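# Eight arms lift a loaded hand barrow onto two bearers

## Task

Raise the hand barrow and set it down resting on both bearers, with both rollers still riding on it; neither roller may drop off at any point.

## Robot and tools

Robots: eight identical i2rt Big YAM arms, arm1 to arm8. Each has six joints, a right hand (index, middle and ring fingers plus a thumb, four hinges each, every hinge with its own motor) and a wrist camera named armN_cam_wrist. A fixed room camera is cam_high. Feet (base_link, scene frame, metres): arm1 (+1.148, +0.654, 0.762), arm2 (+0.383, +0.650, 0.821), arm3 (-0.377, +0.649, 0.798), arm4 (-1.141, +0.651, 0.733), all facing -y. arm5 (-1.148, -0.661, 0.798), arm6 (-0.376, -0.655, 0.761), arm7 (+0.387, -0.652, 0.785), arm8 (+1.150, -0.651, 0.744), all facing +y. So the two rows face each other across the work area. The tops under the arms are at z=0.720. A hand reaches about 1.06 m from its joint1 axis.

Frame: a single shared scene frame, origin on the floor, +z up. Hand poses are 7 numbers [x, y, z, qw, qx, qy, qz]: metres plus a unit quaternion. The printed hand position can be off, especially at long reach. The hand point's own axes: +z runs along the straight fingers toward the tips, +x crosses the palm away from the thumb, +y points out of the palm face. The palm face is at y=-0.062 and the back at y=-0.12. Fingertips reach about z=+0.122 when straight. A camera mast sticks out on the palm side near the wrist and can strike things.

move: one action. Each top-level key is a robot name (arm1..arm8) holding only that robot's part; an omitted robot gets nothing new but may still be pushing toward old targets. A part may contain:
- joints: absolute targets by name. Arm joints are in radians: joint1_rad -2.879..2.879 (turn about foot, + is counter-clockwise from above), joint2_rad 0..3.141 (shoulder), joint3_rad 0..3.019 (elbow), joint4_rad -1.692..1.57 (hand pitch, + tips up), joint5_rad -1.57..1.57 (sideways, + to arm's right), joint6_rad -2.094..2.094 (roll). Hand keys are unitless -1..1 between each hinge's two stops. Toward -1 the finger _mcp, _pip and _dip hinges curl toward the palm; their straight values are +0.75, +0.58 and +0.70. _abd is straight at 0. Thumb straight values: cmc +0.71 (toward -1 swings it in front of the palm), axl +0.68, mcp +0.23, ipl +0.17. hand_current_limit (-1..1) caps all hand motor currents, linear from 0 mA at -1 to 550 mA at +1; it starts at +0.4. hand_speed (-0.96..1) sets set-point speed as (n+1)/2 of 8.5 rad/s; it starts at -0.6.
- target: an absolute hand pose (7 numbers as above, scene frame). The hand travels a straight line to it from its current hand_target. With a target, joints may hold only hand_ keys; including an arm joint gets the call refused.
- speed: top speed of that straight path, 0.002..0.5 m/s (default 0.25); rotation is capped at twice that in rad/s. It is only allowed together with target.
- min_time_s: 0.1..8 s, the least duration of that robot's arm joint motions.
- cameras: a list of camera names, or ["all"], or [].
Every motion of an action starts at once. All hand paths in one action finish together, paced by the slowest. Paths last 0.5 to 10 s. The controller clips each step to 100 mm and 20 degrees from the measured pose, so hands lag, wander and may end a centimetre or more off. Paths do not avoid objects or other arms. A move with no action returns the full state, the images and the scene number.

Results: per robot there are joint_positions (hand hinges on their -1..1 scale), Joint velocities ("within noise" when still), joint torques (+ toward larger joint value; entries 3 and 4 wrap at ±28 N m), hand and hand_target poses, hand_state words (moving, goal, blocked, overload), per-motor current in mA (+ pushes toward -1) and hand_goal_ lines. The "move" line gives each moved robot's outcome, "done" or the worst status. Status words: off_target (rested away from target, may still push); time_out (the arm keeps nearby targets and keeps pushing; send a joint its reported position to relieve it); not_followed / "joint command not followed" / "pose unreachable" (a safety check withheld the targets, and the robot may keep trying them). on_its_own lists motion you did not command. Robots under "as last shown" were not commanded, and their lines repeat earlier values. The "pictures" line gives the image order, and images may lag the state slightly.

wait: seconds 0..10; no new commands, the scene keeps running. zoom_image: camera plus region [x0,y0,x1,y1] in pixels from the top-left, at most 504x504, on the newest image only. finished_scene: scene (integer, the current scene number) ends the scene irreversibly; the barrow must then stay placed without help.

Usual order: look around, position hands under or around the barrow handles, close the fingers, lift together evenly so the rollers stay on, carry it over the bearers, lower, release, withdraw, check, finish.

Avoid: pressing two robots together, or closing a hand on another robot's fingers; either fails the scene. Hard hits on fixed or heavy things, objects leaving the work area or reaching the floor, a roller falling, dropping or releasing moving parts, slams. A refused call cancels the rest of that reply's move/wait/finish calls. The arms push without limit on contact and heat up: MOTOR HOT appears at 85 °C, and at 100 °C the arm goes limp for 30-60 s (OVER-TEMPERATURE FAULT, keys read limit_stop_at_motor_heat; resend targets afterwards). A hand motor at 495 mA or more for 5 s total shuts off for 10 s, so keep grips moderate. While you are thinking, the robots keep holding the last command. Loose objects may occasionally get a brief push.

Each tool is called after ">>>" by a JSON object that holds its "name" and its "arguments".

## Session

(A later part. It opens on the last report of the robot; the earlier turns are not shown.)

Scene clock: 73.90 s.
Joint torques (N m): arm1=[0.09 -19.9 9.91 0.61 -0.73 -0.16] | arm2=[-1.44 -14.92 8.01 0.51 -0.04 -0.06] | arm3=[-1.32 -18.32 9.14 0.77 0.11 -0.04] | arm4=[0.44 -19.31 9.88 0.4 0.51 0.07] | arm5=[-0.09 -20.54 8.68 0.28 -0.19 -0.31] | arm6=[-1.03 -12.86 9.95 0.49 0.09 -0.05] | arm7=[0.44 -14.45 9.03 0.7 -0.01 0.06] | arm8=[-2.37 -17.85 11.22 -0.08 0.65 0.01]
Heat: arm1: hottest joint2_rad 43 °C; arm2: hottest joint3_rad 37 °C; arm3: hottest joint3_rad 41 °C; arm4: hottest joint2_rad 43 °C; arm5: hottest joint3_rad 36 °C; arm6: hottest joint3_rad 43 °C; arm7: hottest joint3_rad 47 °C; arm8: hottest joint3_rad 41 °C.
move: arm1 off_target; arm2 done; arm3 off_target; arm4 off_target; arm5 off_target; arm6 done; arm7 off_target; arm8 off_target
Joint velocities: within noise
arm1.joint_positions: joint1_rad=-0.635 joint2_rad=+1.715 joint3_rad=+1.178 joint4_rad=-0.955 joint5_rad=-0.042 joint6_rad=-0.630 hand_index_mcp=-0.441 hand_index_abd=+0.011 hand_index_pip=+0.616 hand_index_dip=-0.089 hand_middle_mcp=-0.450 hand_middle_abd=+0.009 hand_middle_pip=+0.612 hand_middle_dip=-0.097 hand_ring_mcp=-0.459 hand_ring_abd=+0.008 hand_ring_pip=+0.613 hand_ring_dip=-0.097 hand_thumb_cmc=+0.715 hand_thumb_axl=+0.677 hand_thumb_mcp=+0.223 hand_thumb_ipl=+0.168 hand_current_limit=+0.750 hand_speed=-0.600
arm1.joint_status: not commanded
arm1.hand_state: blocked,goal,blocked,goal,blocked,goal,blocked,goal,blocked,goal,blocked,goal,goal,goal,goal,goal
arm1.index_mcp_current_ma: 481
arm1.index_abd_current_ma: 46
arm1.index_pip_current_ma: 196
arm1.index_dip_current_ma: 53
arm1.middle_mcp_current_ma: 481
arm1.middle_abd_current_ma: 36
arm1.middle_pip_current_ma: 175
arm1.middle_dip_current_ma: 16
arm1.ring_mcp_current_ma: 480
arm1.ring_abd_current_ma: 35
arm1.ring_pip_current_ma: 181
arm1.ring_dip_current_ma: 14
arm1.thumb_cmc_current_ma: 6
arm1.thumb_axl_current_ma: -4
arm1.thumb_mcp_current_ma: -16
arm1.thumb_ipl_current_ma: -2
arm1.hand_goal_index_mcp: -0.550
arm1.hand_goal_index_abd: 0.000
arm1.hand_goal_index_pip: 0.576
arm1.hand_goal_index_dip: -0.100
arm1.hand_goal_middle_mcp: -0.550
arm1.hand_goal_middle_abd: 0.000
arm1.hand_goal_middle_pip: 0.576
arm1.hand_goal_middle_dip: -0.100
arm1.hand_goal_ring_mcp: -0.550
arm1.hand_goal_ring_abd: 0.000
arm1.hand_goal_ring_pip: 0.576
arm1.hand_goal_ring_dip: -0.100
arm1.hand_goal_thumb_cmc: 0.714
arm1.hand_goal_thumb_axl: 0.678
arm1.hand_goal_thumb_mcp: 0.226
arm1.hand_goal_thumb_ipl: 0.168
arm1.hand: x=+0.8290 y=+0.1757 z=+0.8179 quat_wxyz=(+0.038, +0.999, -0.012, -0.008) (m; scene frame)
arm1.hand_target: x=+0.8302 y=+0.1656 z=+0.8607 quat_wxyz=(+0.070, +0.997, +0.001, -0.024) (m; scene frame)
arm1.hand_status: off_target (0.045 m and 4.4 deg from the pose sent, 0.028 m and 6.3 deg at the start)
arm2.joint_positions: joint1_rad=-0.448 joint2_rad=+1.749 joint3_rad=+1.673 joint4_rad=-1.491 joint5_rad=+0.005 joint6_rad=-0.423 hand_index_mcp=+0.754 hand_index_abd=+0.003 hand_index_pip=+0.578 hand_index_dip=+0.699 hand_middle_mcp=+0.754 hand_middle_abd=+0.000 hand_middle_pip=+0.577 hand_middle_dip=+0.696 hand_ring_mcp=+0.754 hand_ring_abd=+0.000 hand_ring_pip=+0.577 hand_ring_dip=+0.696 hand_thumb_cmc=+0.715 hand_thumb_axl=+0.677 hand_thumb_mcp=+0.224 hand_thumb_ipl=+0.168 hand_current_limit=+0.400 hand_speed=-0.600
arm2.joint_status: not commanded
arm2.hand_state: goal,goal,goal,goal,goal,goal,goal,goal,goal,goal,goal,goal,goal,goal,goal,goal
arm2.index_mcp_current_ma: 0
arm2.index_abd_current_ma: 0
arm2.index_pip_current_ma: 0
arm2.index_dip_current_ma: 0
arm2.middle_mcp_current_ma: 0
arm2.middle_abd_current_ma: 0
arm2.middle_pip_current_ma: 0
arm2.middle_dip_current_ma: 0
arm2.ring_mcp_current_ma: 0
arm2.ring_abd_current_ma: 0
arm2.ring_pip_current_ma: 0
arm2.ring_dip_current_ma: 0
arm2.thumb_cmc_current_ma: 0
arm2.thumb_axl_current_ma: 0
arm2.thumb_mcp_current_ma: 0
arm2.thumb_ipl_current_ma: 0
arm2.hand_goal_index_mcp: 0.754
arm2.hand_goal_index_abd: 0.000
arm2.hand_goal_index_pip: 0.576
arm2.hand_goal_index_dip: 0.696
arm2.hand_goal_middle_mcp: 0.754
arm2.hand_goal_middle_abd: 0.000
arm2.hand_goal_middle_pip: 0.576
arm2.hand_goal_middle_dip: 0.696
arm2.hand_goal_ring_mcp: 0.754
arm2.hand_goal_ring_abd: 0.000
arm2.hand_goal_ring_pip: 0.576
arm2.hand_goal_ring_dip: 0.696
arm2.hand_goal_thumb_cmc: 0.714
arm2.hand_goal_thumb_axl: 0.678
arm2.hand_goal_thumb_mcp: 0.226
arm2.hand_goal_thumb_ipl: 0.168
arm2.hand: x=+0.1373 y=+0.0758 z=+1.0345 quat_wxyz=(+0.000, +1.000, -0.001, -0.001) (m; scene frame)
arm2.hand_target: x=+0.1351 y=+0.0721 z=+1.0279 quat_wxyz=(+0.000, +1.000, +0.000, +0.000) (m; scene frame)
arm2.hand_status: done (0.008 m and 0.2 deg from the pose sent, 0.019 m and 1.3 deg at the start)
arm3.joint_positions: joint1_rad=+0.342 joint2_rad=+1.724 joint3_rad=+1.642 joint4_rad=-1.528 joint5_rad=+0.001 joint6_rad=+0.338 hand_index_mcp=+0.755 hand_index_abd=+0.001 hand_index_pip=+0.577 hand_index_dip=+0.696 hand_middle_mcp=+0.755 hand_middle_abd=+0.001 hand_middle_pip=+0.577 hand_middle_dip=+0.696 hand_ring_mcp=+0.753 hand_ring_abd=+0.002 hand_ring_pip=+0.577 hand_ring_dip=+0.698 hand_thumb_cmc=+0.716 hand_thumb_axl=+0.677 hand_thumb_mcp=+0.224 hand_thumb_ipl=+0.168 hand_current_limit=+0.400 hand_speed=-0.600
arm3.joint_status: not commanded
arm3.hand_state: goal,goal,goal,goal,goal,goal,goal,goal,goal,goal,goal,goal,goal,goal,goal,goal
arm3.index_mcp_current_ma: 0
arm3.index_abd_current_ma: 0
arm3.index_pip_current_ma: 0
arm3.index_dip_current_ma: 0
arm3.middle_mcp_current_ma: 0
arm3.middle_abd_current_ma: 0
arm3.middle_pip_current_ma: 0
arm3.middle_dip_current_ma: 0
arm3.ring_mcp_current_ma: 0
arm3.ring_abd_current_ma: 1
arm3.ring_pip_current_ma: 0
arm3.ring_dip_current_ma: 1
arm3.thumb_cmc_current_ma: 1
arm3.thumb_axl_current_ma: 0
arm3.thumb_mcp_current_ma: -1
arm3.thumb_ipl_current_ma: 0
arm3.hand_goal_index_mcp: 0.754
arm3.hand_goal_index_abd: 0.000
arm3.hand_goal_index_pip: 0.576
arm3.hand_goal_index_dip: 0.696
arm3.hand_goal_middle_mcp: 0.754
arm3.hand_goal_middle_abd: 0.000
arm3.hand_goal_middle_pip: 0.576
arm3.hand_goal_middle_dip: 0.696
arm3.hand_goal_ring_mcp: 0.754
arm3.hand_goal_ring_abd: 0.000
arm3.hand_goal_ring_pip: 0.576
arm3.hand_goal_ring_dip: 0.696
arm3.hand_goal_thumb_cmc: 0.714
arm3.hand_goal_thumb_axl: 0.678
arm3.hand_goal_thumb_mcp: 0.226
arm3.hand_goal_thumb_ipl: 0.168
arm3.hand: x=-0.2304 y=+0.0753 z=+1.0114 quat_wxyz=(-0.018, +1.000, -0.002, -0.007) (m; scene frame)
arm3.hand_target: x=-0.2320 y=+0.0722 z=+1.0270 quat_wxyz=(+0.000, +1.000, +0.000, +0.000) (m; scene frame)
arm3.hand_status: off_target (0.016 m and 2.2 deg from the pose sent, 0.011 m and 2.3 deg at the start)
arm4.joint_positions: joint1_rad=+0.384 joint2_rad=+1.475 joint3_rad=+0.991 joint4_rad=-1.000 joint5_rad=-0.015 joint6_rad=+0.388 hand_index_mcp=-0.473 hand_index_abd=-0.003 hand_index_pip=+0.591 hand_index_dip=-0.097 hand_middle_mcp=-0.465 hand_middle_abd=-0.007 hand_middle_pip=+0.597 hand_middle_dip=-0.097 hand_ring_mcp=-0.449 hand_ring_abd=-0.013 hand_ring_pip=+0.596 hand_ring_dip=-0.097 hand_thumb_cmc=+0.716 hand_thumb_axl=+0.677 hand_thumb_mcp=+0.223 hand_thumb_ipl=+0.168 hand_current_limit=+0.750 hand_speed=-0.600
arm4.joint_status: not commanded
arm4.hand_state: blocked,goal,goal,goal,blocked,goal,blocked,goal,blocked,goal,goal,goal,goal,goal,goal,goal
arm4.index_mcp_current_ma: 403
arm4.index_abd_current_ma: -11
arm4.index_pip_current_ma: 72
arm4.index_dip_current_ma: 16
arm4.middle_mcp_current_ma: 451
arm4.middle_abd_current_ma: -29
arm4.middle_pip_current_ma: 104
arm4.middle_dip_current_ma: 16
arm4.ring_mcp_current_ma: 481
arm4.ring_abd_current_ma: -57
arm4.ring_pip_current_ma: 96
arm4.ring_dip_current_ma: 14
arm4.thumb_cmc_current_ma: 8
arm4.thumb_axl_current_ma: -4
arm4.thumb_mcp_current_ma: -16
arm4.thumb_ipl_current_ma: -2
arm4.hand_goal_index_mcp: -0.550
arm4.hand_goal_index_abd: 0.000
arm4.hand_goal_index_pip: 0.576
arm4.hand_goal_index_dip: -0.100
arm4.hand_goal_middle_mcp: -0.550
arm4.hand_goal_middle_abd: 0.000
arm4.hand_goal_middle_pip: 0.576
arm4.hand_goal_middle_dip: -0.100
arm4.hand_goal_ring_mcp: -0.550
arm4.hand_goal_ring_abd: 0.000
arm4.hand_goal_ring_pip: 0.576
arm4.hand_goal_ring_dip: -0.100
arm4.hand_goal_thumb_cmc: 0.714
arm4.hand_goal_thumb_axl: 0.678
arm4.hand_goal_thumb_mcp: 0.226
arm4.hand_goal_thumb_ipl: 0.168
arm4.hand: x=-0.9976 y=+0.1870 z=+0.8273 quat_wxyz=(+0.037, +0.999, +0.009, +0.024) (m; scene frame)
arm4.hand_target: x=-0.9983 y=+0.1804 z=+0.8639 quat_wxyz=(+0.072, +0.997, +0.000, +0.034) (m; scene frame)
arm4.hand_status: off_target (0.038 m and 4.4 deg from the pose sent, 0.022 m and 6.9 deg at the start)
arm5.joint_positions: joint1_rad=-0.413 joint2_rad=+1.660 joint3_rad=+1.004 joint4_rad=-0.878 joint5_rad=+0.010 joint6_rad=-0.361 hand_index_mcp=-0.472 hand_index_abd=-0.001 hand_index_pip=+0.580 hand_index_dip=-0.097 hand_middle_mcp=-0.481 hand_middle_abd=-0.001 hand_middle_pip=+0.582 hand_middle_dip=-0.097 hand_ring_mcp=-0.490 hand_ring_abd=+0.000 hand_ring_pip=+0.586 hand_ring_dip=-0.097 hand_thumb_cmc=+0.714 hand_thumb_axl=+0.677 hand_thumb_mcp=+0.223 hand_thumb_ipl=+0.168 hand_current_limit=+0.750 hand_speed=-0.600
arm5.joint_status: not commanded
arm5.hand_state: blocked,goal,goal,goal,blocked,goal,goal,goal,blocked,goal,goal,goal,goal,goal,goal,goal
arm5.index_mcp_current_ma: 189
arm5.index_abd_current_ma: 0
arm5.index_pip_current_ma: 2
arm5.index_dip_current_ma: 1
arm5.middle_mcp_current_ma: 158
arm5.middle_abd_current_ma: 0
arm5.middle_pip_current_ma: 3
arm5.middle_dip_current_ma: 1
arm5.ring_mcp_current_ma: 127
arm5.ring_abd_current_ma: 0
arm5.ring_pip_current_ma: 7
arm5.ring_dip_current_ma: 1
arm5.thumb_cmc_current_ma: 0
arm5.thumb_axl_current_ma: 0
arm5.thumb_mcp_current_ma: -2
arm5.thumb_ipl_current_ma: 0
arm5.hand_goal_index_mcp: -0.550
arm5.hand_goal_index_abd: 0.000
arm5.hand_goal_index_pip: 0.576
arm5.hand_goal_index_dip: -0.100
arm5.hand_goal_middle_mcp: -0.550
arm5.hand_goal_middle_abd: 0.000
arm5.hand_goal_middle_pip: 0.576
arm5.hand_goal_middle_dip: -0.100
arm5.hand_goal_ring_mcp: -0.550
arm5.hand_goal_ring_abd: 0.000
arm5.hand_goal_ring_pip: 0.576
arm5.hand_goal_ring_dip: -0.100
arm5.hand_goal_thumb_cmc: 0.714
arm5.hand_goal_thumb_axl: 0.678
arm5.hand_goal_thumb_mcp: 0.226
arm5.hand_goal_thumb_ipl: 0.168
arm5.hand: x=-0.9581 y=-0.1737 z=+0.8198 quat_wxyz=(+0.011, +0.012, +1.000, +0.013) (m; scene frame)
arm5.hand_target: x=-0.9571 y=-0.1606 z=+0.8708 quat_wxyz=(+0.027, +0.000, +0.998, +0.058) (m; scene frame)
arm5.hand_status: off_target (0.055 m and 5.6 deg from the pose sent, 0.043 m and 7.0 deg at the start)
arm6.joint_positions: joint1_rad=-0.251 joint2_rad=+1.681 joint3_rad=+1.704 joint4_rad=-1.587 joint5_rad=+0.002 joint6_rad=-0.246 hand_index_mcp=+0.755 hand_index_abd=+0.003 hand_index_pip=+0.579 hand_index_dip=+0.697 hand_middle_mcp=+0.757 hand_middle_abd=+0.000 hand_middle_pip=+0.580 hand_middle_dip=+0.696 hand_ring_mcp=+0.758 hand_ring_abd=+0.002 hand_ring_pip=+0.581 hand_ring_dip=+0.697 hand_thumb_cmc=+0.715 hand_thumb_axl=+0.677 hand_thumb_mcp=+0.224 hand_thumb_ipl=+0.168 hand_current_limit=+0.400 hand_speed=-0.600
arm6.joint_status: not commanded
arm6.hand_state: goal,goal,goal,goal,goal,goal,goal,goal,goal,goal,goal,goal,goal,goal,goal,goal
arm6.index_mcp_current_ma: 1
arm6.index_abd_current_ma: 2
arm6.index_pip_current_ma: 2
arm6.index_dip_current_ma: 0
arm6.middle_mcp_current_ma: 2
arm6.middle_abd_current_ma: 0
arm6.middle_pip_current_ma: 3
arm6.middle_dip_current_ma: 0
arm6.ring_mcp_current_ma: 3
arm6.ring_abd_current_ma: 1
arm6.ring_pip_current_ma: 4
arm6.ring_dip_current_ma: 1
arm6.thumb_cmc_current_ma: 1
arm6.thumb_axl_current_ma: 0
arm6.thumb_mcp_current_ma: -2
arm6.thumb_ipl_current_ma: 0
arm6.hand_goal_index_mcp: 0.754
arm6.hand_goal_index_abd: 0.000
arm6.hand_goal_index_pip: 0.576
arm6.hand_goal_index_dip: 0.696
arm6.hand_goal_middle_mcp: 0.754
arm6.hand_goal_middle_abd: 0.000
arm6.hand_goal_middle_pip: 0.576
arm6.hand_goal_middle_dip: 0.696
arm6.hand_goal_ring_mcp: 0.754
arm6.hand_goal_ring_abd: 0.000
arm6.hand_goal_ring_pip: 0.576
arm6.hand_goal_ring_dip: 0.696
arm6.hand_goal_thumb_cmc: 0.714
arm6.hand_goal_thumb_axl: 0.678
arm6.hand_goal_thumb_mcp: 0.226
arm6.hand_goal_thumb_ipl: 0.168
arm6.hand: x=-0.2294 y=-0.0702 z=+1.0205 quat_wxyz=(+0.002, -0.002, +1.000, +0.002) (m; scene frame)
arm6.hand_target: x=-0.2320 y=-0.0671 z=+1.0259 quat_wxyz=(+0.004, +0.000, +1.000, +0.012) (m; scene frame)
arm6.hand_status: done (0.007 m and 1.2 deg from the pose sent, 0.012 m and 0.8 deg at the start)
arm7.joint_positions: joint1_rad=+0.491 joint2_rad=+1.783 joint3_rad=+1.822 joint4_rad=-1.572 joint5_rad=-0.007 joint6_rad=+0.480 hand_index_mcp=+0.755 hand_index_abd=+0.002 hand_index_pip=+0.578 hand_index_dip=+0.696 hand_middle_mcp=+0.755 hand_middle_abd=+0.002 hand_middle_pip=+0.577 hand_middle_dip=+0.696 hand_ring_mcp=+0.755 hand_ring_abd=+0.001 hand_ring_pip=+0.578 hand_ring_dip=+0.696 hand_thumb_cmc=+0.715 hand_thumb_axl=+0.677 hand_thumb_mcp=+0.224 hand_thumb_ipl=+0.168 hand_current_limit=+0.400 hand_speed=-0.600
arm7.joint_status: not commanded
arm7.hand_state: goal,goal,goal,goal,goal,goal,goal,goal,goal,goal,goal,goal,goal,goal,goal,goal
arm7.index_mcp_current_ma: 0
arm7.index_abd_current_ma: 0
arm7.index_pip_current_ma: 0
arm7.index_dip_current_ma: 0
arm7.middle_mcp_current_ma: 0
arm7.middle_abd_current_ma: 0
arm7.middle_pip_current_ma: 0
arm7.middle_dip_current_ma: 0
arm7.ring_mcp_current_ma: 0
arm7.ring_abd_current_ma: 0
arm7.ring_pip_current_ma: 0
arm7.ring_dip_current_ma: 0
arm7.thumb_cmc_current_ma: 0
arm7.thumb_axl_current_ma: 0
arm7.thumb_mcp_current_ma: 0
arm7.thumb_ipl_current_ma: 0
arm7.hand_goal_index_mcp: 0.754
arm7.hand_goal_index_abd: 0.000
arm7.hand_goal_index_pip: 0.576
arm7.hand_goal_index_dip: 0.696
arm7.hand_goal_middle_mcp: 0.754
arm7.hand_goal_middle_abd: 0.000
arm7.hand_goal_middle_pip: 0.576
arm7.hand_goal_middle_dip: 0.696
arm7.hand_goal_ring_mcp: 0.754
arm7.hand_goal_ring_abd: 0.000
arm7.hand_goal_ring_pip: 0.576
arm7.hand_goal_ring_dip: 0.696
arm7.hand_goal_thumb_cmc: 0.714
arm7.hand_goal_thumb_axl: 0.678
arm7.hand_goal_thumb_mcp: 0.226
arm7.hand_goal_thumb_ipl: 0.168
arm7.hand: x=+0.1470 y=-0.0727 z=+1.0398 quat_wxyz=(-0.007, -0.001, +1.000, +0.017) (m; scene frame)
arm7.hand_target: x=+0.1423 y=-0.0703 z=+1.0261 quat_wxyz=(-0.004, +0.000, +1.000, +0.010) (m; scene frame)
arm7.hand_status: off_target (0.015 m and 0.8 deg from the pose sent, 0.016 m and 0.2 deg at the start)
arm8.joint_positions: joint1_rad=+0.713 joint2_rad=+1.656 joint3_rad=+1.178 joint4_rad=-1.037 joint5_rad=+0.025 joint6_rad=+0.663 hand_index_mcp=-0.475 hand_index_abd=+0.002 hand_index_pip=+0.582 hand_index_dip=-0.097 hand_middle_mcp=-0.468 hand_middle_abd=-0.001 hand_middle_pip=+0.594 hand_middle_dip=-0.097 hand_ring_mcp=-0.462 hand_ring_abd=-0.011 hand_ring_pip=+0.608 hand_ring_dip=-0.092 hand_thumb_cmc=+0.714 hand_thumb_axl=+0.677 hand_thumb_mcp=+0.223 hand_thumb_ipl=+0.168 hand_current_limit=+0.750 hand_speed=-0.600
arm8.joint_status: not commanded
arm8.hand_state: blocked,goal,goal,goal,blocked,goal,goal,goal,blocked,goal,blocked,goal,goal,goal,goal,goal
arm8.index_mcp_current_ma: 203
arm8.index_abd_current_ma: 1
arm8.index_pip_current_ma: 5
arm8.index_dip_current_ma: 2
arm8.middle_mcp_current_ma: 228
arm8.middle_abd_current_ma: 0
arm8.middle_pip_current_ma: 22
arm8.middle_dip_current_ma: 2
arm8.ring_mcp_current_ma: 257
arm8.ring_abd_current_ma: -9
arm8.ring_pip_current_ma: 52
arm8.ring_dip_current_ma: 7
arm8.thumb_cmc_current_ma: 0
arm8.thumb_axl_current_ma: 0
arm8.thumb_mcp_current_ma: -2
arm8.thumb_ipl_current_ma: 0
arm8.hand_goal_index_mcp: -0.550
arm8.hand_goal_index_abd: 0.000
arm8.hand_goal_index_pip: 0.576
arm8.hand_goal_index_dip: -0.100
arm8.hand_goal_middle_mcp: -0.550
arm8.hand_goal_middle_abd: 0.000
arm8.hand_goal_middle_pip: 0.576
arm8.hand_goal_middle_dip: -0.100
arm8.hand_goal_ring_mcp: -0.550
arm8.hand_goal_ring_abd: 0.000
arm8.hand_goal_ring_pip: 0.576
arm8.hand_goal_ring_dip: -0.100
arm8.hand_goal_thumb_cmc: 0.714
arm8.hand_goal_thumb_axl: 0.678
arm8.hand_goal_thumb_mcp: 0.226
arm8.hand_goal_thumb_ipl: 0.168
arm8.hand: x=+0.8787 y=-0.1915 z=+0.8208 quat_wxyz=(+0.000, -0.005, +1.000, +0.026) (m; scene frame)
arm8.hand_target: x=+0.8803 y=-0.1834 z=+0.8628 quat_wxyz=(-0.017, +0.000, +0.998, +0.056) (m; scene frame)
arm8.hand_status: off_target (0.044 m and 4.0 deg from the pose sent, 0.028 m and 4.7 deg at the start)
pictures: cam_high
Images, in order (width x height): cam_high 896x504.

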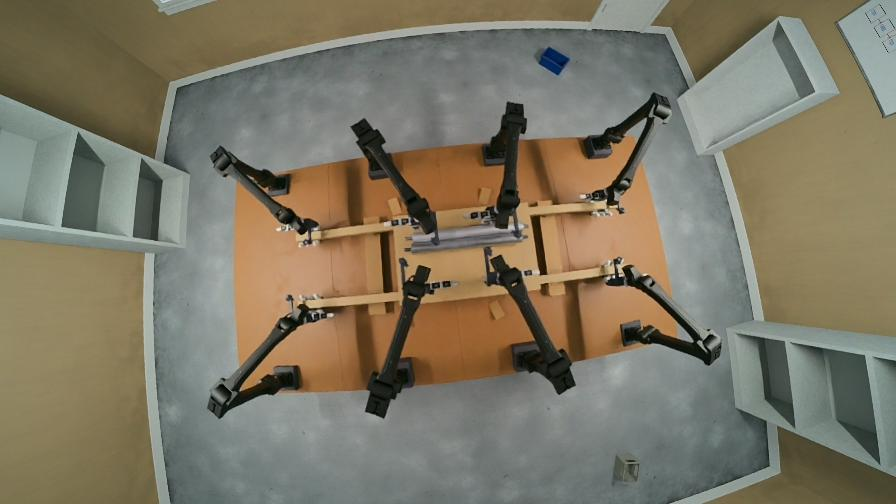

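>>> {"name": "move", "arguments": {"arm1": {"target": [0.831, 0.167, 0.812, 0.07, 0.997, 0.001, -0.024], "speed": 0.02}, "arm4": {"target": [-0.997, 0.180, 0.818, 0.072, 0.997, 0, 0.034], "speed": 0.02}, "arm5": {"target": [-0.956, -0.162, 0.820, 0.026, 0, 0.998, 0.058], "speed": 0.02}, "arm8": {"target": [0.881, -0.184, 0.815, -0.017, 0, 0.998, 0.056], "speed": 0.02}, "arm2": {"target": [0.137, 0.072, 1.014, 0, 1, 0, 0], "speed": 0.01}, "arm6": {"target": [-0.232, -0.068, 1.016, 0.004, 0, 1, 0.012], "speed": 0.01}, "arm7": {"target": [0.144, -0.070, 1.008, -0.004, 0, 1, 0.010], "speed": 0.01}, "cameras": ["cam_high", "arm1_cam_wrist", "arm5_cam_wrist"]}}

>>> {"name": "zoom_image", "arguments": {"camera": "arm1_cam_wrist", "region": [716, 240, 896, 420]}}

>>> {"name": "zoom_image", "arguments": {"camera": "arm5_cam_wrist", "region": [696, 180, 896, 380]}}

Scene clock: 78.30 s.
Joint torques (N m): arm1=[0.15 -16.32 8.57 1.32 -0.36 -0.18] | arm2=[-1.14 -14.74 7.92 0.5 -0.04 -0.03] | arm3=[-1.08 -18.26 9.11 0.65 0.13 -0.03] | arm4=[0.73 -16.15 8.31 1.47 0.43 0.05] | arm5=[-0.38 -15.44 7.39 1.76 -0.16 -0.33] | arm6=[-1.08 -13.1 9.89 0.42 0.09 -0.05] | arm7=[0.21 -14.62 9.22 0.68 -0.02 0.04] | arm8=[-2.32 -14.51 9.11 0.83 0.4 0.02]
Heat: arm1: hottest joint2_rad 43 °C; arm2: hottest joint3_rad 37 °C; arm3: hottest joint3_rad 40 °C; arm4: hottest joint2_rad 43 °C; arm5: hottest joint3_rad 36 °C; arm6: hottest joint3_rad 42 °C; arm7: hottest joint3_rad 47 °C; arm8: hottest joint3_rad 41 °C.
move: arm1 off_target; arm2 done; arm4 off_target; arm5 off_target; arm6 done; arm7 off_target; arm8 off_target
Joint velocities: within noise
arm1.joint_positions: joint1_rad=-0.634 joint2_rad=+1.730 joint3_rad=+1.125 joint4_rad=-0.843 joint5_rad=-0.051 joint6_rad=-0.626 hand_index_mcp=-0.460 hand_index_abd=+0.006 hand_index_pip=+0.612 hand_index_dip=-0.095 hand_middle_mcp=-0.474 hand_middle_abd=+0.007 hand_middle_pip=+0.605 hand_middle_dip=-0.097 hand_ring_mcp=-0.491 hand_ring_abd=+0.008 hand_ring_pip=+0.602 hand_ring_dip=-0.097 hand_thumb_cmc=+0.715 hand_thumb_axl=+0.677 hand_thumb_mcp=+0.223 hand_thumb_ipl=+0.168 hand_current_limit=+0.750 hand_speed=-0.600
arm1.joint_status: not commanded
arm1.hand_state: blocked,goal,blocked,goal,blocked,goal,blocked,goal,blocked,goal,blocked,goal,goal,goal,goal,goal
arm1.index_mcp_current_ma: 473
arm1.index_abd_current_ma: 26
arm1.index_pip_current_ma: 176
arm1.index_dip_current_ma: 23
arm1.middle_mcp_current_ma: 397
arm1.middle_abd_current_ma: 31
arm1.middle_pip_current_ma: 140
arm1.middle_dip_current_ma: 15
arm1.ring_mcp_current_ma: 308
arm1.ring_abd_current_ma: 35
arm1.ring_pip_current_ma: 126
arm1.ring_dip_current_ma: 14
arm1.thumb_cmc_current_ma: 6
arm1.thumb_axl_current_ma: -4
arm1.thumb_mcp_current_ma: -16
arm1.thumb_ipl_current_ma: -2
arm1.hand_goal_index_mcp: -0.550
arm1.hand_goal_index_abd: 0.000
arm1.hand_goal_index_pip: 0.576
arm1.hand_goal_index_dip: -0.100
arm1.hand_goal_middle_mcp: -0.550
arm1.hand_goal_middle_abd: 0.000
arm1.hand_goal_middle_pip: 0.576
arm1.hand_goal_middle_dip: -0.100
arm1.hand_goal_ring_mcp: -0.550
arm1.hand_goal_ring_abd: 0.000
arm1.hand_goal_ring_pip: 0.576
arm1.hand_goal_ring_dip: -0.100
arm1.hand_goal_thumb_cmc: 0.714
arm1.hand_goal_thumb_axl: 0.678
arm1.hand_goal_thumb_mcp: 0.226
arm1.hand_goal_thumb_ipl: 0.168
arm1.on_its_own: hand_middle_mcp moved -0.025 toward your old target -0.550; hand_ring_mcp moved -0.032 toward your old target -0.550
arm1.hand: x=+0.8297 y=+0.1734 z=+0.7990 quat_wxyz=(+0.058, +0.998, -0.012, -0.018) (m; scene frame)
arm1.hand_target: x=+0.8310 y=+0.1671 z=+0.8119 quat_wxyz=(+0.070, +0.997, +0.001, -0.024) (m; scene frame)
arm1.hand_status: off_target (0.015 m and 2.2 deg from the pose sent, 0.011 m and 4.4 deg at the start)
arm2.joint_positions: joint1_rad=-0.448 joint2_rad=+1.749 joint3_rad=+1.639 joint4_rad=-1.455 joint5_rad=+0.005 joint6_rad=-0.423 hand_index_mcp=+0.754 hand_index_abd=+0.003 hand_index_pip=+0.578 hand_index_dip=+0.699 hand_middle_mcp=+0.754 hand_middle_abd=+0.000 hand_middle_pip=+0.577 hand_middle_dip=+0.696 hand_ring_mcp=+0.754 hand_ring_abd=+0.000 hand_ring_pip=+0.577 hand_ring_dip=+0.696 hand_thumb_cmc=+0.715 hand_thumb_axl=+0.677 hand_thumb_mcp=+0.224 hand_thumb_ipl=+0.168 hand_current_limit=+0.400 hand_speed=-0.600
arm2.joint_status: not commanded
arm2.hand_state: goal,goal,goal,goal,goal,goal,goal,goal,goal,goal,goal,goal,goal,goal,goal,goal
arm2.index_mcp_current_ma: 0
arm2.index_abd_current_ma: 0
arm2.index_pip_current_ma: 0
arm2.index_dip_current_ma: 0
arm2.middle_mcp_current_ma: 0
arm2.middle_abd_current_ma: 0
arm2.middle_pip_current_ma: 0
arm2.middle_dip_current_ma: 0
arm2.ring_mcp_current_ma: 0
arm2.ring_abd_current_ma: 0
arm2.ring_pip_current_ma: 0
arm2.ring_dip_current_ma: 0
arm2.thumb_cmc_current_ma: 0
arm2.thumb_axl_current_ma: 0
arm2.thumb_mcp_current_ma: 0
arm2.thumb_ipl_current_ma: 0
arm2.hand_goal_index_mcp: 0.754
arm2.hand_goal_index_abd: 0.000
arm2.hand_goal_index_pip: 0.576
arm2.hand_goal_index_dip: 0.696
arm2.hand_goal_middle_mcp: 0.754
arm2.hand_goal_middle_abd: 0.000
arm2.hand_goal_middle_pip: 0.576
arm2.hand_goal_middle_dip: 0.696
arm2.hand_goal_ring_mcp: 0.754
arm2.hand_goal_ring_abd: 0.000
arm2.hand_goal_ring_pip: 0.576
arm2.hand_goal_ring_dip: 0.696
arm2.hand_goal_thumb_cmc: 0.714
arm2.hand_goal_thumb_axl: 0.678
arm2.hand_goal_thumb_mcp: 0.226
arm2.hand_goal_thumb_ipl: 0.168
arm2.hand: x=+0.1376 y=+0.0765 z=+1.0216 quat_wxyz=(+0.001, +1.000, -0.001, -0.002) (m; scene frame)
arm2.hand_target: x=+0.1371 y=+0.0722 z=+1.0139 quat_wxyz=(+0.000, +1.000, +0.000, +0.000) (m; scene frame)
arm2.hand_status: done (0.009 m and 0.2 deg from the pose sent, 0.021 m and 0.2 deg at the start)
arm3: as last shown
arm4.joint_positions: joint1_rad=+0.385 joint2_rad=+1.498 joint3_rad=+0.937 joint4_rad=-0.890 joint5_rad=-0.012 joint6_rad=+0.390 hand_index_mcp=-0.504 hand_index_abd=-0.003 hand_index_pip=+0.592 hand_index_dip=-0.097 hand_middle_mcp=-0.490 hand_middle_abd=-0.007 hand_middle_pip=+0.597 hand_middle_dip=-0.097 hand_ring_mcp=-0.473 hand_ring_abd=-0.008 hand_ring_pip=+0.597 hand_ring_dip=-0.097 hand_thumb_cmc=+0.716 hand_thumb_axl=+0.677 hand_thumb_mcp=+0.223 hand_thumb_ipl=+0.168 hand_current_limit=+0.750 hand_speed=-0.600
arm4.joint_status: not commanded
arm4.hand_state: blocked,goal,goal,goal,blocked,goal,blocked,goal,blocked,goal,blocked,goal,goal,goal,goal,goal
arm4.index_mcp_current_ma: 240
arm4.index_abd_current_ma: -13
arm4.index_pip_current_ma: 79
arm4.index_dip_current_ma: 15
arm4.middle_mcp_current_ma: 317
arm4.middle_abd_current_ma: -27
arm4.middle_pip_current_ma: 103
arm4.middle_dip_current_ma: 16
arm4.ring_mcp_current_ma: 404
arm4.ring_abd_current_ma: -32
arm4.ring_pip_current_ma: 102
arm4.ring_dip_current_ma: 16
arm4.thumb_cmc_current_ma: 8
arm4.thumb_axl_current_ma: -4
arm4.thumb_mcp_current_ma: -16
arm4.thumb_ipl_current_ma: -2
arm4.hand_goal_index_mcp: -0.550
arm4.hand_goal_index_abd: 0.000
arm4.hand_goal_index_pip: 0.576
arm4.hand_goal_index_dip: -0.100
arm4.hand_goal_middle_mcp: -0.550
arm4.hand_goal_middle_abd: 0.000
arm4.hand_goal_middle_pip: 0.576
arm4.hand_goal_middle_dip: -0.100
arm4.hand_goal_ring_mcp: -0.550
arm4.hand_goal_ring_abd: 0.000
arm4.hand_goal_ring_pip: 0.576
arm4.hand_goal_ring_dip: -0.100
arm4.hand_goal_thumb_cmc: 0.714
arm4.hand_goal_thumb_axl: 0.678
arm4.hand_goal_thumb_mcp: 0.226
arm4.hand_goal_thumb_ipl: 0.168
arm4.on_its_own: hand_index_mcp moved -0.031 toward your old target -0.550; hand_middle_mcp moved -0.025 toward your old target -0.550
arm4.hand: x=-0.9968 y=+0.1851 z=+0.8043 quat_wxyz=(+0.053, +0.998, +0.009, +0.029) (m; scene frame)
arm4.hand_target: x=-0.9970 y=+0.1802 z=+0.8178 quat_wxyz=(+0.072, +0.997, +0.000, +0.034) (m; scene frame)
arm4.hand_status: off_target (0.015 m and 2.5 deg from the pose sent, 0.012 m and 4.4 deg at the start)
arm5.joint_positions: joint1_rad=-0.413 joint2_rad=+1.680 joint3_rad=+0.956 joint4_rad=-0.767 joint5_rad=+0.009 joint6_rad=-0.361 hand_index_mcp=-0.487 hand_index_abd=-0.002 hand_index_pip=+0.588 hand_index_dip=-0.097 hand_middle_mcp=-0.499 hand_middle_abd=-0.001 hand_middle_pip=+0.589 hand_middle_dip=-0.097 hand_ring_mcp=-0.512 hand_ring_abd=+0.000 hand_ring_pip=+0.590 hand_ring_dip=-0.097 hand_thumb_cmc=+0.714 hand_thumb_axl=+0.677 hand_thumb_mcp=+0.223 hand_thumb_ipl=+0.168 hand_current_limit=+0.750 hand_speed=-0.600
arm5.joint_status: not commanded
arm5.hand_state: blocked,goal,goal,goal,blocked,goal,goal,goal,blocked,goal,goal,goal,goal,goal,goal,goal
arm5.index_mcp_current_ma: 136
arm5.index_abd_current_ma: 0
arm5.index_pip_current_ma: 10
arm5.index_dip_current_ma: 1
arm5.middle_mcp_current_ma: 99
arm5.middle_abd_current_ma: 0
arm5.middle_pip_current_ma: 11
arm5.middle_dip_current_ma: 1
arm5.ring_mcp_current_ma: 62
arm5.ring_abd_current_ma: 0
arm5.ring_pip_current_ma: 12
arm5.ring_dip_current_ma: 1
arm5.thumb_cmc_current_ma: 0
arm5.thumb_axl_current_ma: 0
arm5.thumb_mcp_current_ma: -2
arm5.thumb_ipl_current_ma: 0
arm5.hand_goal_index_mcp: -0.550
arm5.hand_goal_index_abd: 0.000
arm5.hand_goal_index_pip: 0.576
arm5.hand_goal_index_dip: -0.100
arm5.hand_goal_middle_mcp: -0.550
arm5.hand_goal_middle_abd: 0.000
arm5.hand_goal_middle_pip: 0.576
arm5.hand_goal_middle_dip: -0.100
arm5.hand_goal_ring_mcp: -0.550
arm5.hand_goal_ring_abd: 0.000
arm5.hand_goal_ring_pip: 0.576
arm5.hand_goal_ring_dip: -0.100
arm5.hand_goal_thumb_cmc: 0.714
arm5.hand_goal_thumb_axl: 0.678
arm5.hand_goal_thumb_mcp: 0.226
arm5.hand_goal_thumb_ipl: 0.168
arm5.hand: x=-0.9579 y=-0.1726 z=+0.8020 quat_wxyz=(+0.018, +0.012, +0.999, +0.033) (m; scene frame)
arm5.hand_target: x=-0.9561 y=-0.1624 z=+0.8199 quat_wxyz=(+0.026, +0.000, +0.998, +0.058) (m; scene frame)
arm5.hand_status: off_target (0.021 m and 3.3 deg from the pose sent, 0.012 m and 5.6 deg at the start)
arm6.joint_positions: joint1_rad=-0.251 joint2_rad=+1.681 joint3_rad=+1.675 joint4_rad=-1.558 joint5_rad=+0.002 joint6_rad=-0.246 hand_index_mcp=+0.755 hand_index_abd=+0.003 hand_index_pip=+0.579 hand_index_dip=+0.697 hand_middle_mcp=+0.755 hand_middle_abd=+0.000 hand_middle_pip=+0.579 hand_middle_dip=+0.696 hand_ring_mcp=+0.755 hand_ring_abd=+0.002 hand_ring_pip=+0.578 hand_ring_dip=+0.697 hand_thumb_cmc=+0.715 hand_thumb_axl=+0.677 hand_thumb_mcp=+0.224 hand_thumb_ipl=+0.168 hand_current_limit=+0.400 hand_speed=-0.600
arm6.joint_status: not commanded
arm6.hand_state: goal,goal,goal,goal,goal,goal,goal,goal,goal,goal,goal,goal,goal,goal,goal,goal
arm6.index_mcp_current_ma: 1
arm6.index_abd_current_ma: 2
arm6.index_pip_current_ma: 2
arm6.index_dip_current_ma: 0
arm6.middle_mcp_current_ma: 1
arm6.middle_abd_current_ma: 0
arm6.middle_pip_current_ma: 2
arm6.middle_dip_current_ma: 0
arm6.ring_mcp_current_ma: 1
arm6.ring_abd_current_ma: 1
arm6.ring_pip_current_ma: 1
arm6.ring_dip_current_ma: 1
arm6.thumb_cmc_current_ma: 1
arm6.thumb_axl_current_ma: 0
arm6.thumb_mcp_current_ma: -2
arm6.thumb_ipl_current_ma: 0
arm6.hand_goal_index_mcp: 0.754
arm6.hand_goal_index_abd: 0.000
arm6.hand_goal_index_pip: 0.576
arm6.hand_goal_index_dip: 0.696
arm6.hand_goal_middle_mcp: 0.754
arm6.hand_goal_middle_abd: 0.000
arm6.hand_goal_middle_pip: 0.576
arm6.hand_goal_middle_dip: 0.696
arm6.hand_goal_ring_mcp: 0.754
arm6.hand_goal_ring_abd: 0.000
arm6.hand_goal_ring_pip: 0.576
arm6.hand_goal_ring_dip: 0.696
arm6.hand_goal_thumb_cmc: 0.714
arm6.hand_goal_thumb_axl: 0.678
arm6.hand_goal_thumb_mcp: 0.226
arm6.hand_goal_thumb_ipl: 0.168
arm6.hand: x=-0.2293 y=-0.0702 z=+1.0094 quat_wxyz=(+0.002, -0.002, +1.000, +0.002) (m; scene frame)
arm6.hand_target: x=-0.2320 y=-0.0680 z=+1.0160 quat_wxyz=(+0.004, +0.000, +1.000, +0.012) (m; scene frame)
arm6.hand_status: done (0.007 m and 1.2 deg from the pose sent, 0.006 m and 1.2 deg at the start)
arm7.joint_positions: joint1_rad=+0.491 joint2_rad=+1.783 joint3_rad=+1.770 joint4_rad=-1.524 joint5_rad=-0.007 joint6_rad=+0.480 hand_index_mcp=+0.755 hand_index_abd=+0.002 hand_index_pip=+0.578 hand_index_dip=+0.696 hand_middle_mcp=+0.755 hand_middle_abd=+0.002 hand_middle_pip=+0.577 hand_middle_dip=+0.696 hand_ring_mcp=+0.755 hand_ring_abd=+0.001 hand_ring_pip=+0.578 hand_ring_dip=+0.696 hand_thumb_cmc=+0.715 hand_thumb_axl=+0.677 hand_thumb_mcp=+0.224 hand_thumb_ipl=+0.168 hand_current_limit=+0.400 hand_speed=-0.600
arm7.joint_status: not commanded
arm7.hand_state: goal,goal,goal,goal,goal,goal,goal,goal,goal,goal,goal,goal,goal,goal,goal,goal
arm7.index_mcp_current_ma: 0
arm7.index_abd_current_ma: 0
arm7.index_pip_current_ma: 0
arm7.index_dip_current_ma: 0
arm7.middle_mcp_current_ma: 0
arm7.middle_abd_current_ma: 0
arm7.middle_pip_current_ma: 0
arm7.middle_dip_current_ma: 0
arm7.ring_mcp_current_ma: 0
arm7.ring_abd_current_ma: 0
arm7.ring_pip_current_ma: 0
arm7.ring_dip_current_ma: 0
arm7.thumb_cmc_current_ma: 0
arm7.thumb_axl_current_ma: 0
arm7.thumb_mcp_current_ma: 0
arm7.thumb_ipl_current_ma: 0
arm7.hand_goal_index_mcp: 0.754
arm7.hand_goal_index_abd: 0.000
arm7.hand_goal_index_pip: 0.576
arm7.hand_goal_index_dip: 0.696
arm7.hand_goal_middle_mcp: 0.754
arm7.hand_goal_middle_abd: 0.000
arm7.hand_goal_middle_pip: 0.576
arm7.hand_goal_middle_dip: 0.696
arm7.hand_goal_ring_mcp: 0.754
arm7.hand_goal_ring_abd: 0.000
arm7.hand_goal_ring_pip: 0.576
arm7.hand_goal_ring_dip: 0.696
arm7.hand_goal_thumb_cmc: 0.714
arm7.hand_goal_thumb_axl: 0.678
arm7.hand_goal_thumb_mcp: 0.226
arm7.hand_goal_thumb_ipl: 0.168
arm7.hand: x=+0.1475 y=-0.0733 z=+1.0196 quat_wxyz=(-0.006, -0.001, +1.000, +0.015) (m; scene frame)
arm7.hand_target: x=+0.1442 y=-0.0702 z=+1.0081 quat_wxyz=(-0.004, +0.000, +1.000, +0.010) (m; scene frame)
arm7.hand_status: off_target (0.013 m and 0.6 deg from the pose sent, 0.032 m and 0.8 deg at the start)
arm8.joint_positions: joint1_rad=+0.712 joint2_rad=+1.668 joint3_rad=+1.130 joint4_rad=-0.937 joint5_rad=+0.032 joint6_rad=+0.662 hand_index_mcp=-0.516 hand_index_abd=+0.001 hand_index_pip=+0.586 hand_index_dip=-0.097 hand_middle_mcp=-0.496 hand_middle_abd=-0.002 hand_middle_pip=+0.594 hand_middle_dip=-0.097 hand_ring_mcp=-0.480 hand_ring_abd=-0.012 hand_ring_pip=+0.610 hand_ring_dip=-0.094 hand_thumb_cmc=+0.714 hand_thumb_axl=+0.677 hand_thumb_mcp=+0.223 hand_thumb_ipl=+0.168 hand_current_limit=+0.750 hand_speed=-0.600
arm8.joint_status: not commanded
arm8.hand_state: blocked,goal,goal,goal,blocked,goal,goal,goal,blocked,goal,blocked,goal,goal,goal,goal,goal
arm8.index_mcp_current_ma: 64
arm8.index_abd_current_ma: 0
arm8.index_pip_current_ma: 9
arm8.index_dip_current_ma: 1
arm8.middle_mcp_current_ma: 124
arm8.middle_abd_current_ma: -1
arm8.middle_pip_current_ma: 24
arm8.middle_dip_current_ma: 2
arm8.ring_mcp_current_ma: 181
arm8.ring_abd_current_ma: -10
arm8.ring_pip_current_ma: 59
arm8.ring_dip_current_ma: 5
arm8.thumb_cmc_current_ma: 0
arm8.thumb_axl_current_ma: 0
arm8.thumb_mcp_current_ma: -2
arm8.thumb_ipl_current_ma: 0
arm8.hand_goal_index_mcp: -0.550
arm8.hand_goal_index_abd: 0.000
arm8.hand_goal_index_pip: 0.576
arm8.hand_goal_index_dip: -0.100
arm8.hand_goal_middle_mcp: -0.550
arm8.hand_goal_middle_abd: 0.000
arm8.hand_goal_middle_pip: 0.576
arm8.hand_goal_middle_dip: -0.100
arm8.hand_goal_ring_mcp: -0.550
arm8.hand_goal_ring_abd: 0.000
arm8.hand_goal_ring_pip: 0.576
arm8.hand_goal_ring_dip: -0.100
arm8.hand_goal_thumb_cmc: 0.714
arm8.hand_goal_thumb_axl: 0.678
arm8.hand_goal_thumb_mcp: 0.226
arm8.hand_goal_thumb_ipl: 0.168
arm8.on_its_own: hand_middle_mcp moved -0.028 toward your old target -0.550
arm8.hand: x=+0.8784 y=-0.1882 z=+0.8033 quat_wxyz=(-0.010, -0.005, +0.999, +0.044) (m; scene frame)
arm8.hand_target: x=+0.8811 y=-0.1840 z=+0.8148 quat_wxyz=(-0.017, +0.000, +0.998, +0.056) (m; scene frame)
arm8.hand_status: off_target (0.013 m and 1.7 deg from the pose sent, 0.010 m and 4.0 deg at the start)
pictures: arm1_cam_wrist, arm5_cam_wrist, cam_high
Images, in order (width x height): arm1_cam_wrist 896x504, arm5_cam_wrist 896x504, cam_high 896x504.

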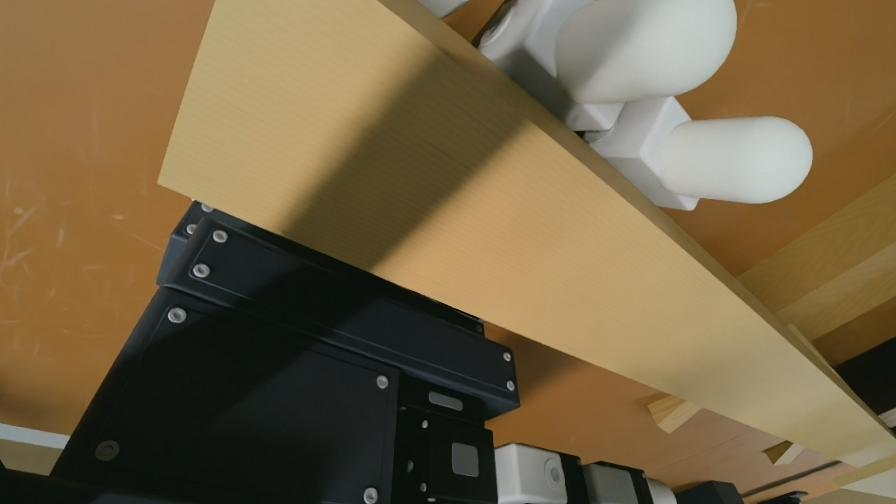

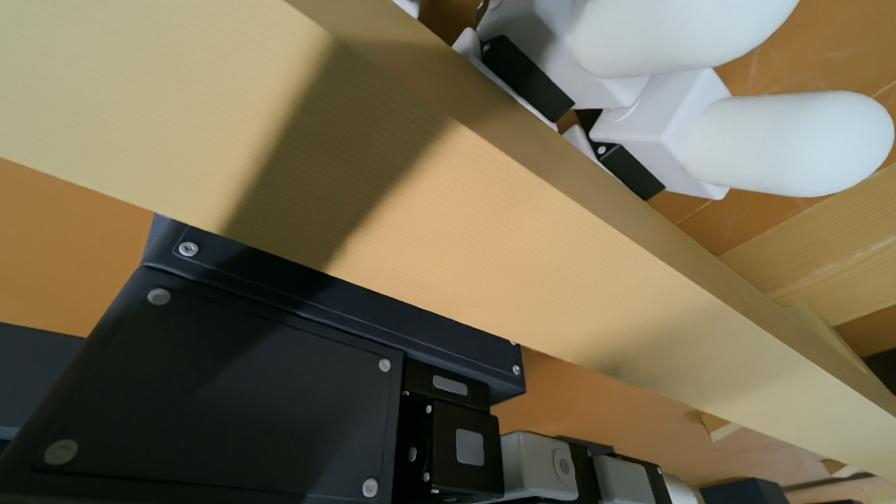

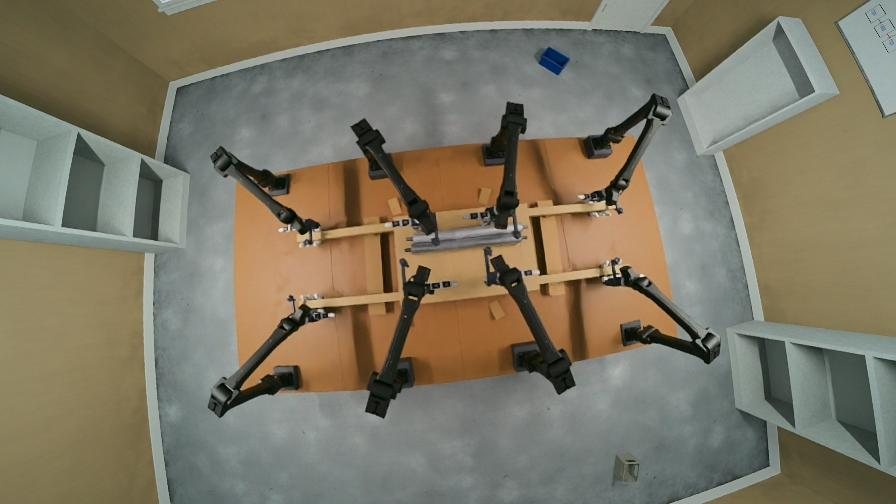

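Scaled by 2.800.

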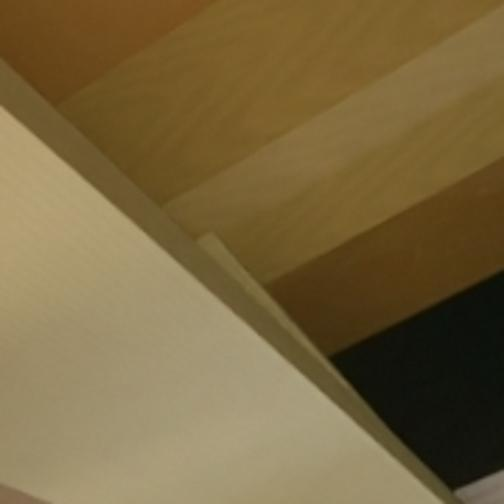

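Scaled by 2.520.

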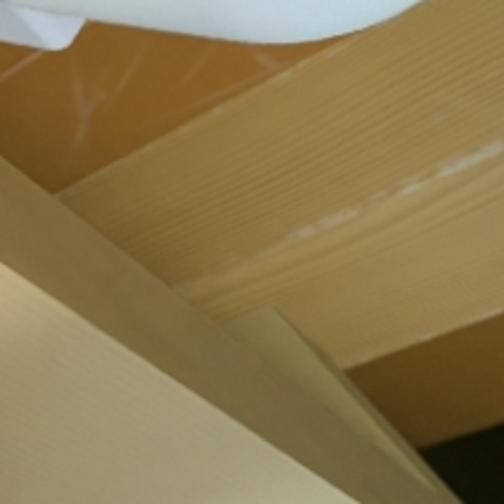

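>>> {"name": "move", "arguments": {"arm1": {"target": [0.831, 0.170, 0.765, 0.03, 1, 0, -0.01], "speed": 0.03, "joints": {"hand_index_dip": 0.696, "hand_middle_dip": 0.696, "hand_ring_dip": 0.696, "hand_index_mcp": -0.47, "hand_middle_mcp": -0.47, "hand_ring_mcp": -0.47}}, "arm4": {"target": [-0.997, 0.182, 0.770, 0.03, 1, 0, 0.014], "speed": 0.03, "joints": {"hand_index_dip": 0.696, "hand_middle_dip": 0.696, "hand_ring_dip": 0.696, "hand_index_mcp": -0.47, "hand_middle_mcp": -0.47, "hand_ring_mcp": -0.47}}, "arm5": {"target": [-0.957, -0.166, 0.769, 0.01, 0, 1, 0.02], "speed": 0.03, "joints": {"hand_index_dip": 0.696, "hand_middle_dip": 0.696, "hand_ring_dip": 0.696, "hand_index_mcp": -0.47, "hand_middle_mcp": -0.47, "hand_ring_mcp": -0.47}}, "arm8": {"target": [0.880, -0.186, 0.769, -0.01, 0, 1, 0.02], "speed": 0.03, "joints": {"hand_index_dip": 0.696, "hand_middle_dip": 0.696, "hand_ring_dip": 0.696, "hand_index_mcp": -0.47, "hand_middle_mcp": -0.47, "hand_ring_mcp": -0.47}}, "cameras": ["cam_high", "arm1_cam_wrist", "arm4_cam_wrist"]}}

Scene clock: 82.17 s.
Joint torques (N m): arm1=[0.5 -14.1 9.69 1.09 -0.06 -0.04] | arm2=[-1.08 -14.68 7.94 0.47 -0.04 -0.03] | arm3=[-1.55 -18.43 9.13 0.69 0.15 -0.02] | arm4=[1.03 -12.81 8.31 1.43 0.26 0] | arm5=[-0.44 -12.4 8.08 1.35 -0.06 -0.26] | arm6=[-1.08 -13.16 9.89 0.43 0.09 -0.05] | arm7=[0.21 -14.56 9.24 0.69 -0.02 0.04] | arm8=[-2.61 -11.46 9.06 1.11 0.18 -0.04]
Heat: arm1: hottest joint2_rad 44 °C; arm2: hottest joint3_rad 37 °C; arm3: hottest joint3_rad 40 °C; arm4: hottest joint2_rad 43 °C; arm5: hottest joint3_rad 36 °C; arm6: hottest joint3_rad 43 °C; arm7: hottest joint3_rad 47 °C; arm8: hottest joint3_rad 40 °C.
move: arm1 off_target; arm4 done; arm5 off_target; arm8 off_target
Joint velocities: within noise
arm1.joint_positions: joint1_rad=-0.633 joint2_rad=+1.789 joint3_rad=+1.125 joint4_rad=-0.843 joint5_rad=-0.032 joint6_rad=-0.634 hand_index_mcp=-0.450 hand_index_abd=+0.002 hand_index_pip=+0.584 hand_index_dip=+0.693 hand_middle_mcp=-0.458 hand_middle_abd=+0.003 hand_middle_pip=+0.583 hand_middle_dip=+0.694 hand_ring_mcp=-0.462 hand_ring_abd=+0.003 hand_ring_pip=+0.584 hand_ring_dip=+0.694 hand_thumb_cmc=+0.715 hand_thumb_axl=+0.677 hand_thumb_mcp=+0.223 hand_thumb_ipl=+0.168 hand_current_limit=+0.750 hand_speed=-0.600
arm1.joint_status: hand_index_mcp off_target (ended at -0.450, target -0.470); the others done
arm1.hand_state: blocked,goal,goal,goal,goal,goal,goal,goal,goal,goal,goal,goal,goal,goal,goal,goal
arm1.index_mcp_current_ma: 105
arm1.index_abd_current_ma: 7
arm1.index_pip_current_ma: 39
arm1.index_dip_current_ma: -12
arm1.middle_mcp_current_ma: 63
arm1.middle_abd_current_ma: 12
arm1.middle_pip_current_ma: 35
arm1.middle_dip_current_ma: -10
arm1.ring_mcp_current_ma: 43
arm1.ring_abd_current_ma: 13
arm1.ring_pip_current_ma: 37
arm1.ring_dip_current_ma: -10
arm1.thumb_cmc_current_ma: 6
arm1.thumb_axl_current_ma: -4
arm1.thumb_mcp_current_ma: -16
arm1.thumb_ipl_current_ma: -2
arm1.hand_goal_index_mcp: -0.470
arm1.hand_goal_index_abd: 0.000
arm1.hand_goal_index_pip: 0.576
arm1.hand_goal_index_dip: 0.696
arm1.hand_goal_middle_mcp: -0.470
arm1.hand_goal_middle_abd: 0.000
arm1.hand_goal_middle_pip: 0.576
arm1.hand_goal_middle_dip: 0.696
arm1.hand_goal_ring_mcp: -0.470
arm1.hand_goal_ring_abd: 0.000
arm1.hand_goal_ring_pip: 0.576
arm1.hand_goal_ring_dip: 0.696
arm1.hand_goal_thumb_cmc: 0.714
arm1.hand_goal_thumb_axl: 0.678
arm1.hand_goal_thumb_mcp: 0.226
arm1.hand_goal_thumb_ipl: 0.168
arm1.hand: x=+0.8317 y=+0.1804 z=+0.7659 quat_wxyz=(+0.028, +1.000, -0.009, -0.008) (m; scene frame)
arm1.hand_target: x=+0.8313 y=+0.1702 z=+0.7650 quat_wxyz=(+0.030, +0.999, +0.000, -0.010) (m; scene frame)
arm1.hand_status: done (0.010 m and 1.1 deg from the pose sent, 0.034 m and 3.6 deg at the start)
arm2, arm3, arm6, arm7: as last shown
arm4.joint_positions: joint1_rad=+0.385 joint2_rad=+1.560 joint3_rad=+0.937 joint4_rad=-0.880 joint5_rad=-0.003 joint6_rad=+0.401 hand_index_mcp=-0.462 hand_index_abd=-0.003 hand_index_pip=+0.585 hand_index_dip=+0.693 hand_middle_mcp=-0.461 hand_middle_abd=-0.003 hand_middle_pip=+0.584 hand_middle_dip=+0.694 hand_ring_mcp=-0.452 hand_ring_abd=-0.003 hand_ring_pip=+0.584 hand_ring_dip=+0.694 hand_thumb_cmc=+0.716 hand_thumb_axl=+0.677 hand_thumb_mcp=+0.223 hand_thumb_ipl=+0.168 hand_current_limit=+0.750 hand_speed=-0.600
arm4.joint_status: all done
arm4.hand_state: goal,goal,goal,goal,goal,goal,goal,goal,goal,goal,goal,goal,goal,goal,goal,goal
arm4.index_mcp_current_ma: 39
arm4.index_abd_current_ma: -13
arm4.index_pip_current_ma: 45
arm4.index_dip_current_ma: -13
arm4.middle_mcp_current_ma: 47
arm4.middle_abd_current_ma: -13
arm4.middle_pip_current_ma: 37
arm4.middle_dip_current_ma: -12
arm4.ring_mcp_current_ma: 92
arm4.ring_abd_current_ma: -12
arm4.ring_pip_current_ma: 41
arm4.ring_dip_current_ma: -11
arm4.thumb_cmc_current_ma: 8
arm4.thumb_axl_current_ma: -4
arm4.thumb_mcp_current_ma: -16
arm4.thumb_ipl_current_ma: -2
arm4.hand_goal_index_mcp: -0.470
arm4.hand_goal_index_abd: 0.000
arm4.hand_goal_index_pip: 0.576
arm4.hand_goal_index_dip: 0.696
arm4.hand_goal_middle_mcp: -0.470
arm4.hand_goal_middle_abd: 0.000
arm4.hand_goal_middle_pip: 0.576
arm4.hand_goal_middle_dip: 0.696
arm4.hand_goal_ring_mcp: -0.470
arm4.hand_goal_ring_abd: 0.000
arm4.hand_goal_ring_pip: 0.576
arm4.hand_goal_ring_dip: 0.696
arm4.hand_goal_thumb_cmc: 0.714
arm4.hand_goal_thumb_axl: 0.678
arm4.hand_goal_thumb_mcp: 0.226
arm4.hand_goal_thumb_ipl: 0.168
arm4.hand: x=-0.9998 y=+0.1867 z=+0.7768 quat_wxyz=(+0.030, +0.999, +0.003, +0.015) (m; scene frame)
arm4.hand_target: x=-0.9970 y=+0.1824 z=+0.7699 quat_wxyz=(+0.030, +0.999, +0.000, +0.014) (m; scene frame)
arm4.hand_status: done (0.009 m and 0.4 deg from the pose sent, 0.035 m and 3.3 deg at the start)
arm5.joint_positions: joint1_rad=-0.413 joint2_rad=+1.752 joint3_rad=+0.956 joint4_rad=-0.742 joint5_rad=+0.005 joint6_rad=-0.370 hand_index_mcp=-0.451 hand_index_abd=-0.001 hand_index_pip=+0.584 hand_index_dip=+0.694 hand_middle_mcp=-0.461 hand_middle_abd=-0.001 hand_middle_pip=+0.583 hand_middle_dip=+0.694 hand_ring_mcp=-0.463 hand_ring_abd=+0.000 hand_ring_pip=+0.583 hand_ring_dip=+0.694 hand_thumb_cmc=+0.714 hand_thumb_axl=+0.677 hand_thumb_mcp=+0.223 hand_thumb_ipl=+0.168 hand_current_limit=+0.750 hand_speed=-0.600
arm5.joint_status: all done
arm5.hand_state: goal,goal,goal,goal,goal,goal,goal,goal,goal,goal,goal,goal,goal,goal,goal,goal
arm5.index_mcp_current_ma: 21
arm5.index_abd_current_ma: 0
arm5.index_pip_current_ma: 5
arm5.index_dip_current_ma: -1
arm5.middle_mcp_current_ma: 7
arm5.middle_abd_current_ma: 0
arm5.middle_pip_current_ma: 4
arm5.middle_dip_current_ma: -1
arm5.ring_mcp_current_ma: 4
arm5.ring_abd_current_ma: 0
arm5.ring_pip_current_ma: 4
arm5.ring_dip_current_ma: -1
arm5.thumb_cmc_current_ma: 0
arm5.thumb_axl_current_ma: 0
arm5.thumb_mcp_current_ma: -2
arm5.thumb_ipl_current_ma: 0
arm5.hand_goal_index_mcp: -0.470
arm5.hand_goal_index_abd: 0.000
arm5.hand_goal_index_pip: 0.576
arm5.hand_goal_index_dip: 0.696
arm5.hand_goal_middle_mcp: -0.470
arm5.hand_goal_middle_abd: 0.000
arm5.hand_goal_middle_pip: 0.576
arm5.hand_goal_middle_dip: 0.696
arm5.hand_goal_ring_mcp: -0.470
arm5.hand_goal_ring_abd: 0.000
arm5.hand_goal_ring_pip: 0.576
arm5.hand_goal_ring_dip: 0.696
arm5.hand_goal_thumb_cmc: 0.714
arm5.hand_goal_thumb_axl: 0.678
arm5.hand_goal_thumb_mcp: 0.226
arm5.hand_goal_thumb_ipl: 0.168
arm5.hand: x=-0.9609 y=-0.1759 z=+0.7688 quat_wxyz=(+0.008, +0.007, +1.000, +0.012) (m; scene frame)
arm5.hand_target: x=-0.9571 y=-0.1663 z=+0.7691 quat_wxyz=(+0.010, +0.000, +1.000, +0.020) (m; scene frame)
arm5.hand_status: off_target (0.011 m and 1.2 deg from the pose sent, 0.034 m and 2.3 deg at the start)
arm8.joint_positions: joint1_rad=+0.709 joint2_rad=+1.713 joint3_rad=+1.129 joint4_rad=-0.923 joint5_rad=+0.003 joint6_rad=+0.662 hand_index_mcp=-0.461 hand_index_abd=+0.001 hand_index_pip=+0.583 hand_index_dip=+0.694 hand_middle_mcp=-0.461 hand_middle_abd=-0.002 hand_middle_pip=+0.583 hand_middle_dip=+0.693 hand_ring_mcp=-0.459 hand_ring_abd=-0.003 hand_ring_pip=+0.585 hand_ring_dip=+0.694 hand_thumb_cmc=+0.714 hand_thumb_axl=+0.677 hand_thumb_mcp=+0.223 hand_thumb_ipl=+0.168 hand_current_limit=+0.750 hand_speed=-0.600
arm8.joint_status: all done
arm8.hand_state: goal,goal,goal,goal,goal,goal,goal,goal,goal,goal,goal,goal,goal,goal,goal,goal
arm8.index_mcp_current_ma: 9
arm8.index_abd_current_ma: 0
arm8.index_pip_current_ma: 6
arm8.index_dip_current_ma: -1
arm8.middle_mcp_current_ma: 9
arm8.middle_abd_current_ma: -1
arm8.middle_pip_current_ma: 6
arm8.middle_dip_current_ma: -1
arm8.ring_mcp_current_ma: 11
arm8.ring_abd_current_ma: -1
arm8.ring_pip_current_ma: 8
arm8.ring_dip_current_ma: -1
arm8.thumb_cmc_current_ma: 0
arm8.thumb_axl_current_ma: 0
arm8.thumb_mcp_current_ma: -2
arm8.thumb_ipl_current_ma: 0
arm8.hand_goal_index_mcp: -0.470
arm8.hand_goal_index_abd: 0.000
arm8.hand_goal_index_pip: 0.576
arm8.hand_goal_index_dip: 0.696
arm8.hand_goal_middle_mcp: -0.470
arm8.hand_goal_middle_abd: 0.000
arm8.hand_goal_middle_pip: 0.576
arm8.hand_goal_middle_dip: 0.696
arm8.hand_goal_ring_mcp: -0.470
arm8.hand_goal_ring_abd: 0.000
arm8.hand_goal_ring_pip: 0.576
arm8.hand_goal_ring_dip: 0.696
arm8.hand_goal_thumb_cmc: 0.714
arm8.hand_goal_thumb_axl: 0.678
arm8.hand_goal_thumb_mcp: 0.226
arm8.hand_goal_thumb_ipl: 0.168
arm8.hand: x=+0.8767 y=-0.1907 z=+0.7788 quat_wxyz=(-0.011, -0.003, +1.000, +0.023) (m; scene frame)
arm8.hand_target: x=+0.8802 y=-0.1863 z=+0.7691 quat_wxyz=(-0.010, +0.000, +1.000, +0.020) (m; scene frame)
arm8.hand_status: off_target (0.011 m and 0.5 deg from the pose sent, 0.034 m and 2.8 deg at the start)
pictures: arm1_cam_wrist, arm4_cam_wrist, cam_high
Images, in order (width x height): arm1_cam_wrist 896x504, arm4_cam_wrist 896x504, cam_high 896x504.

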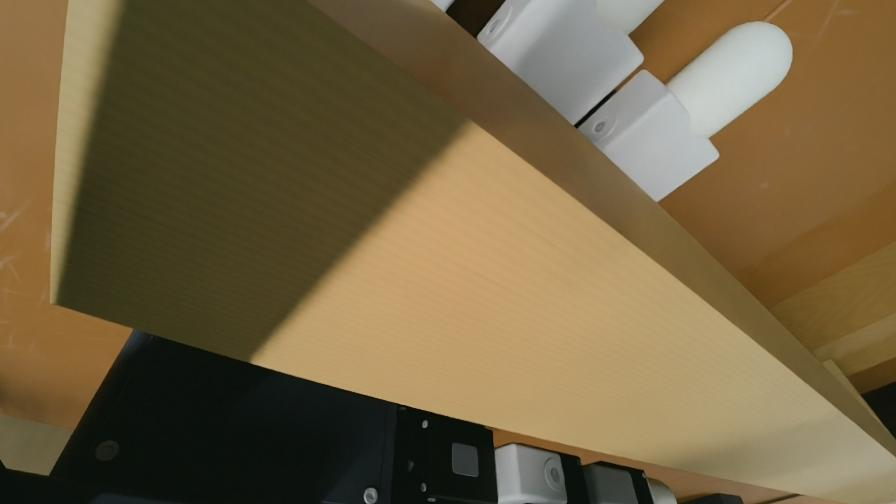

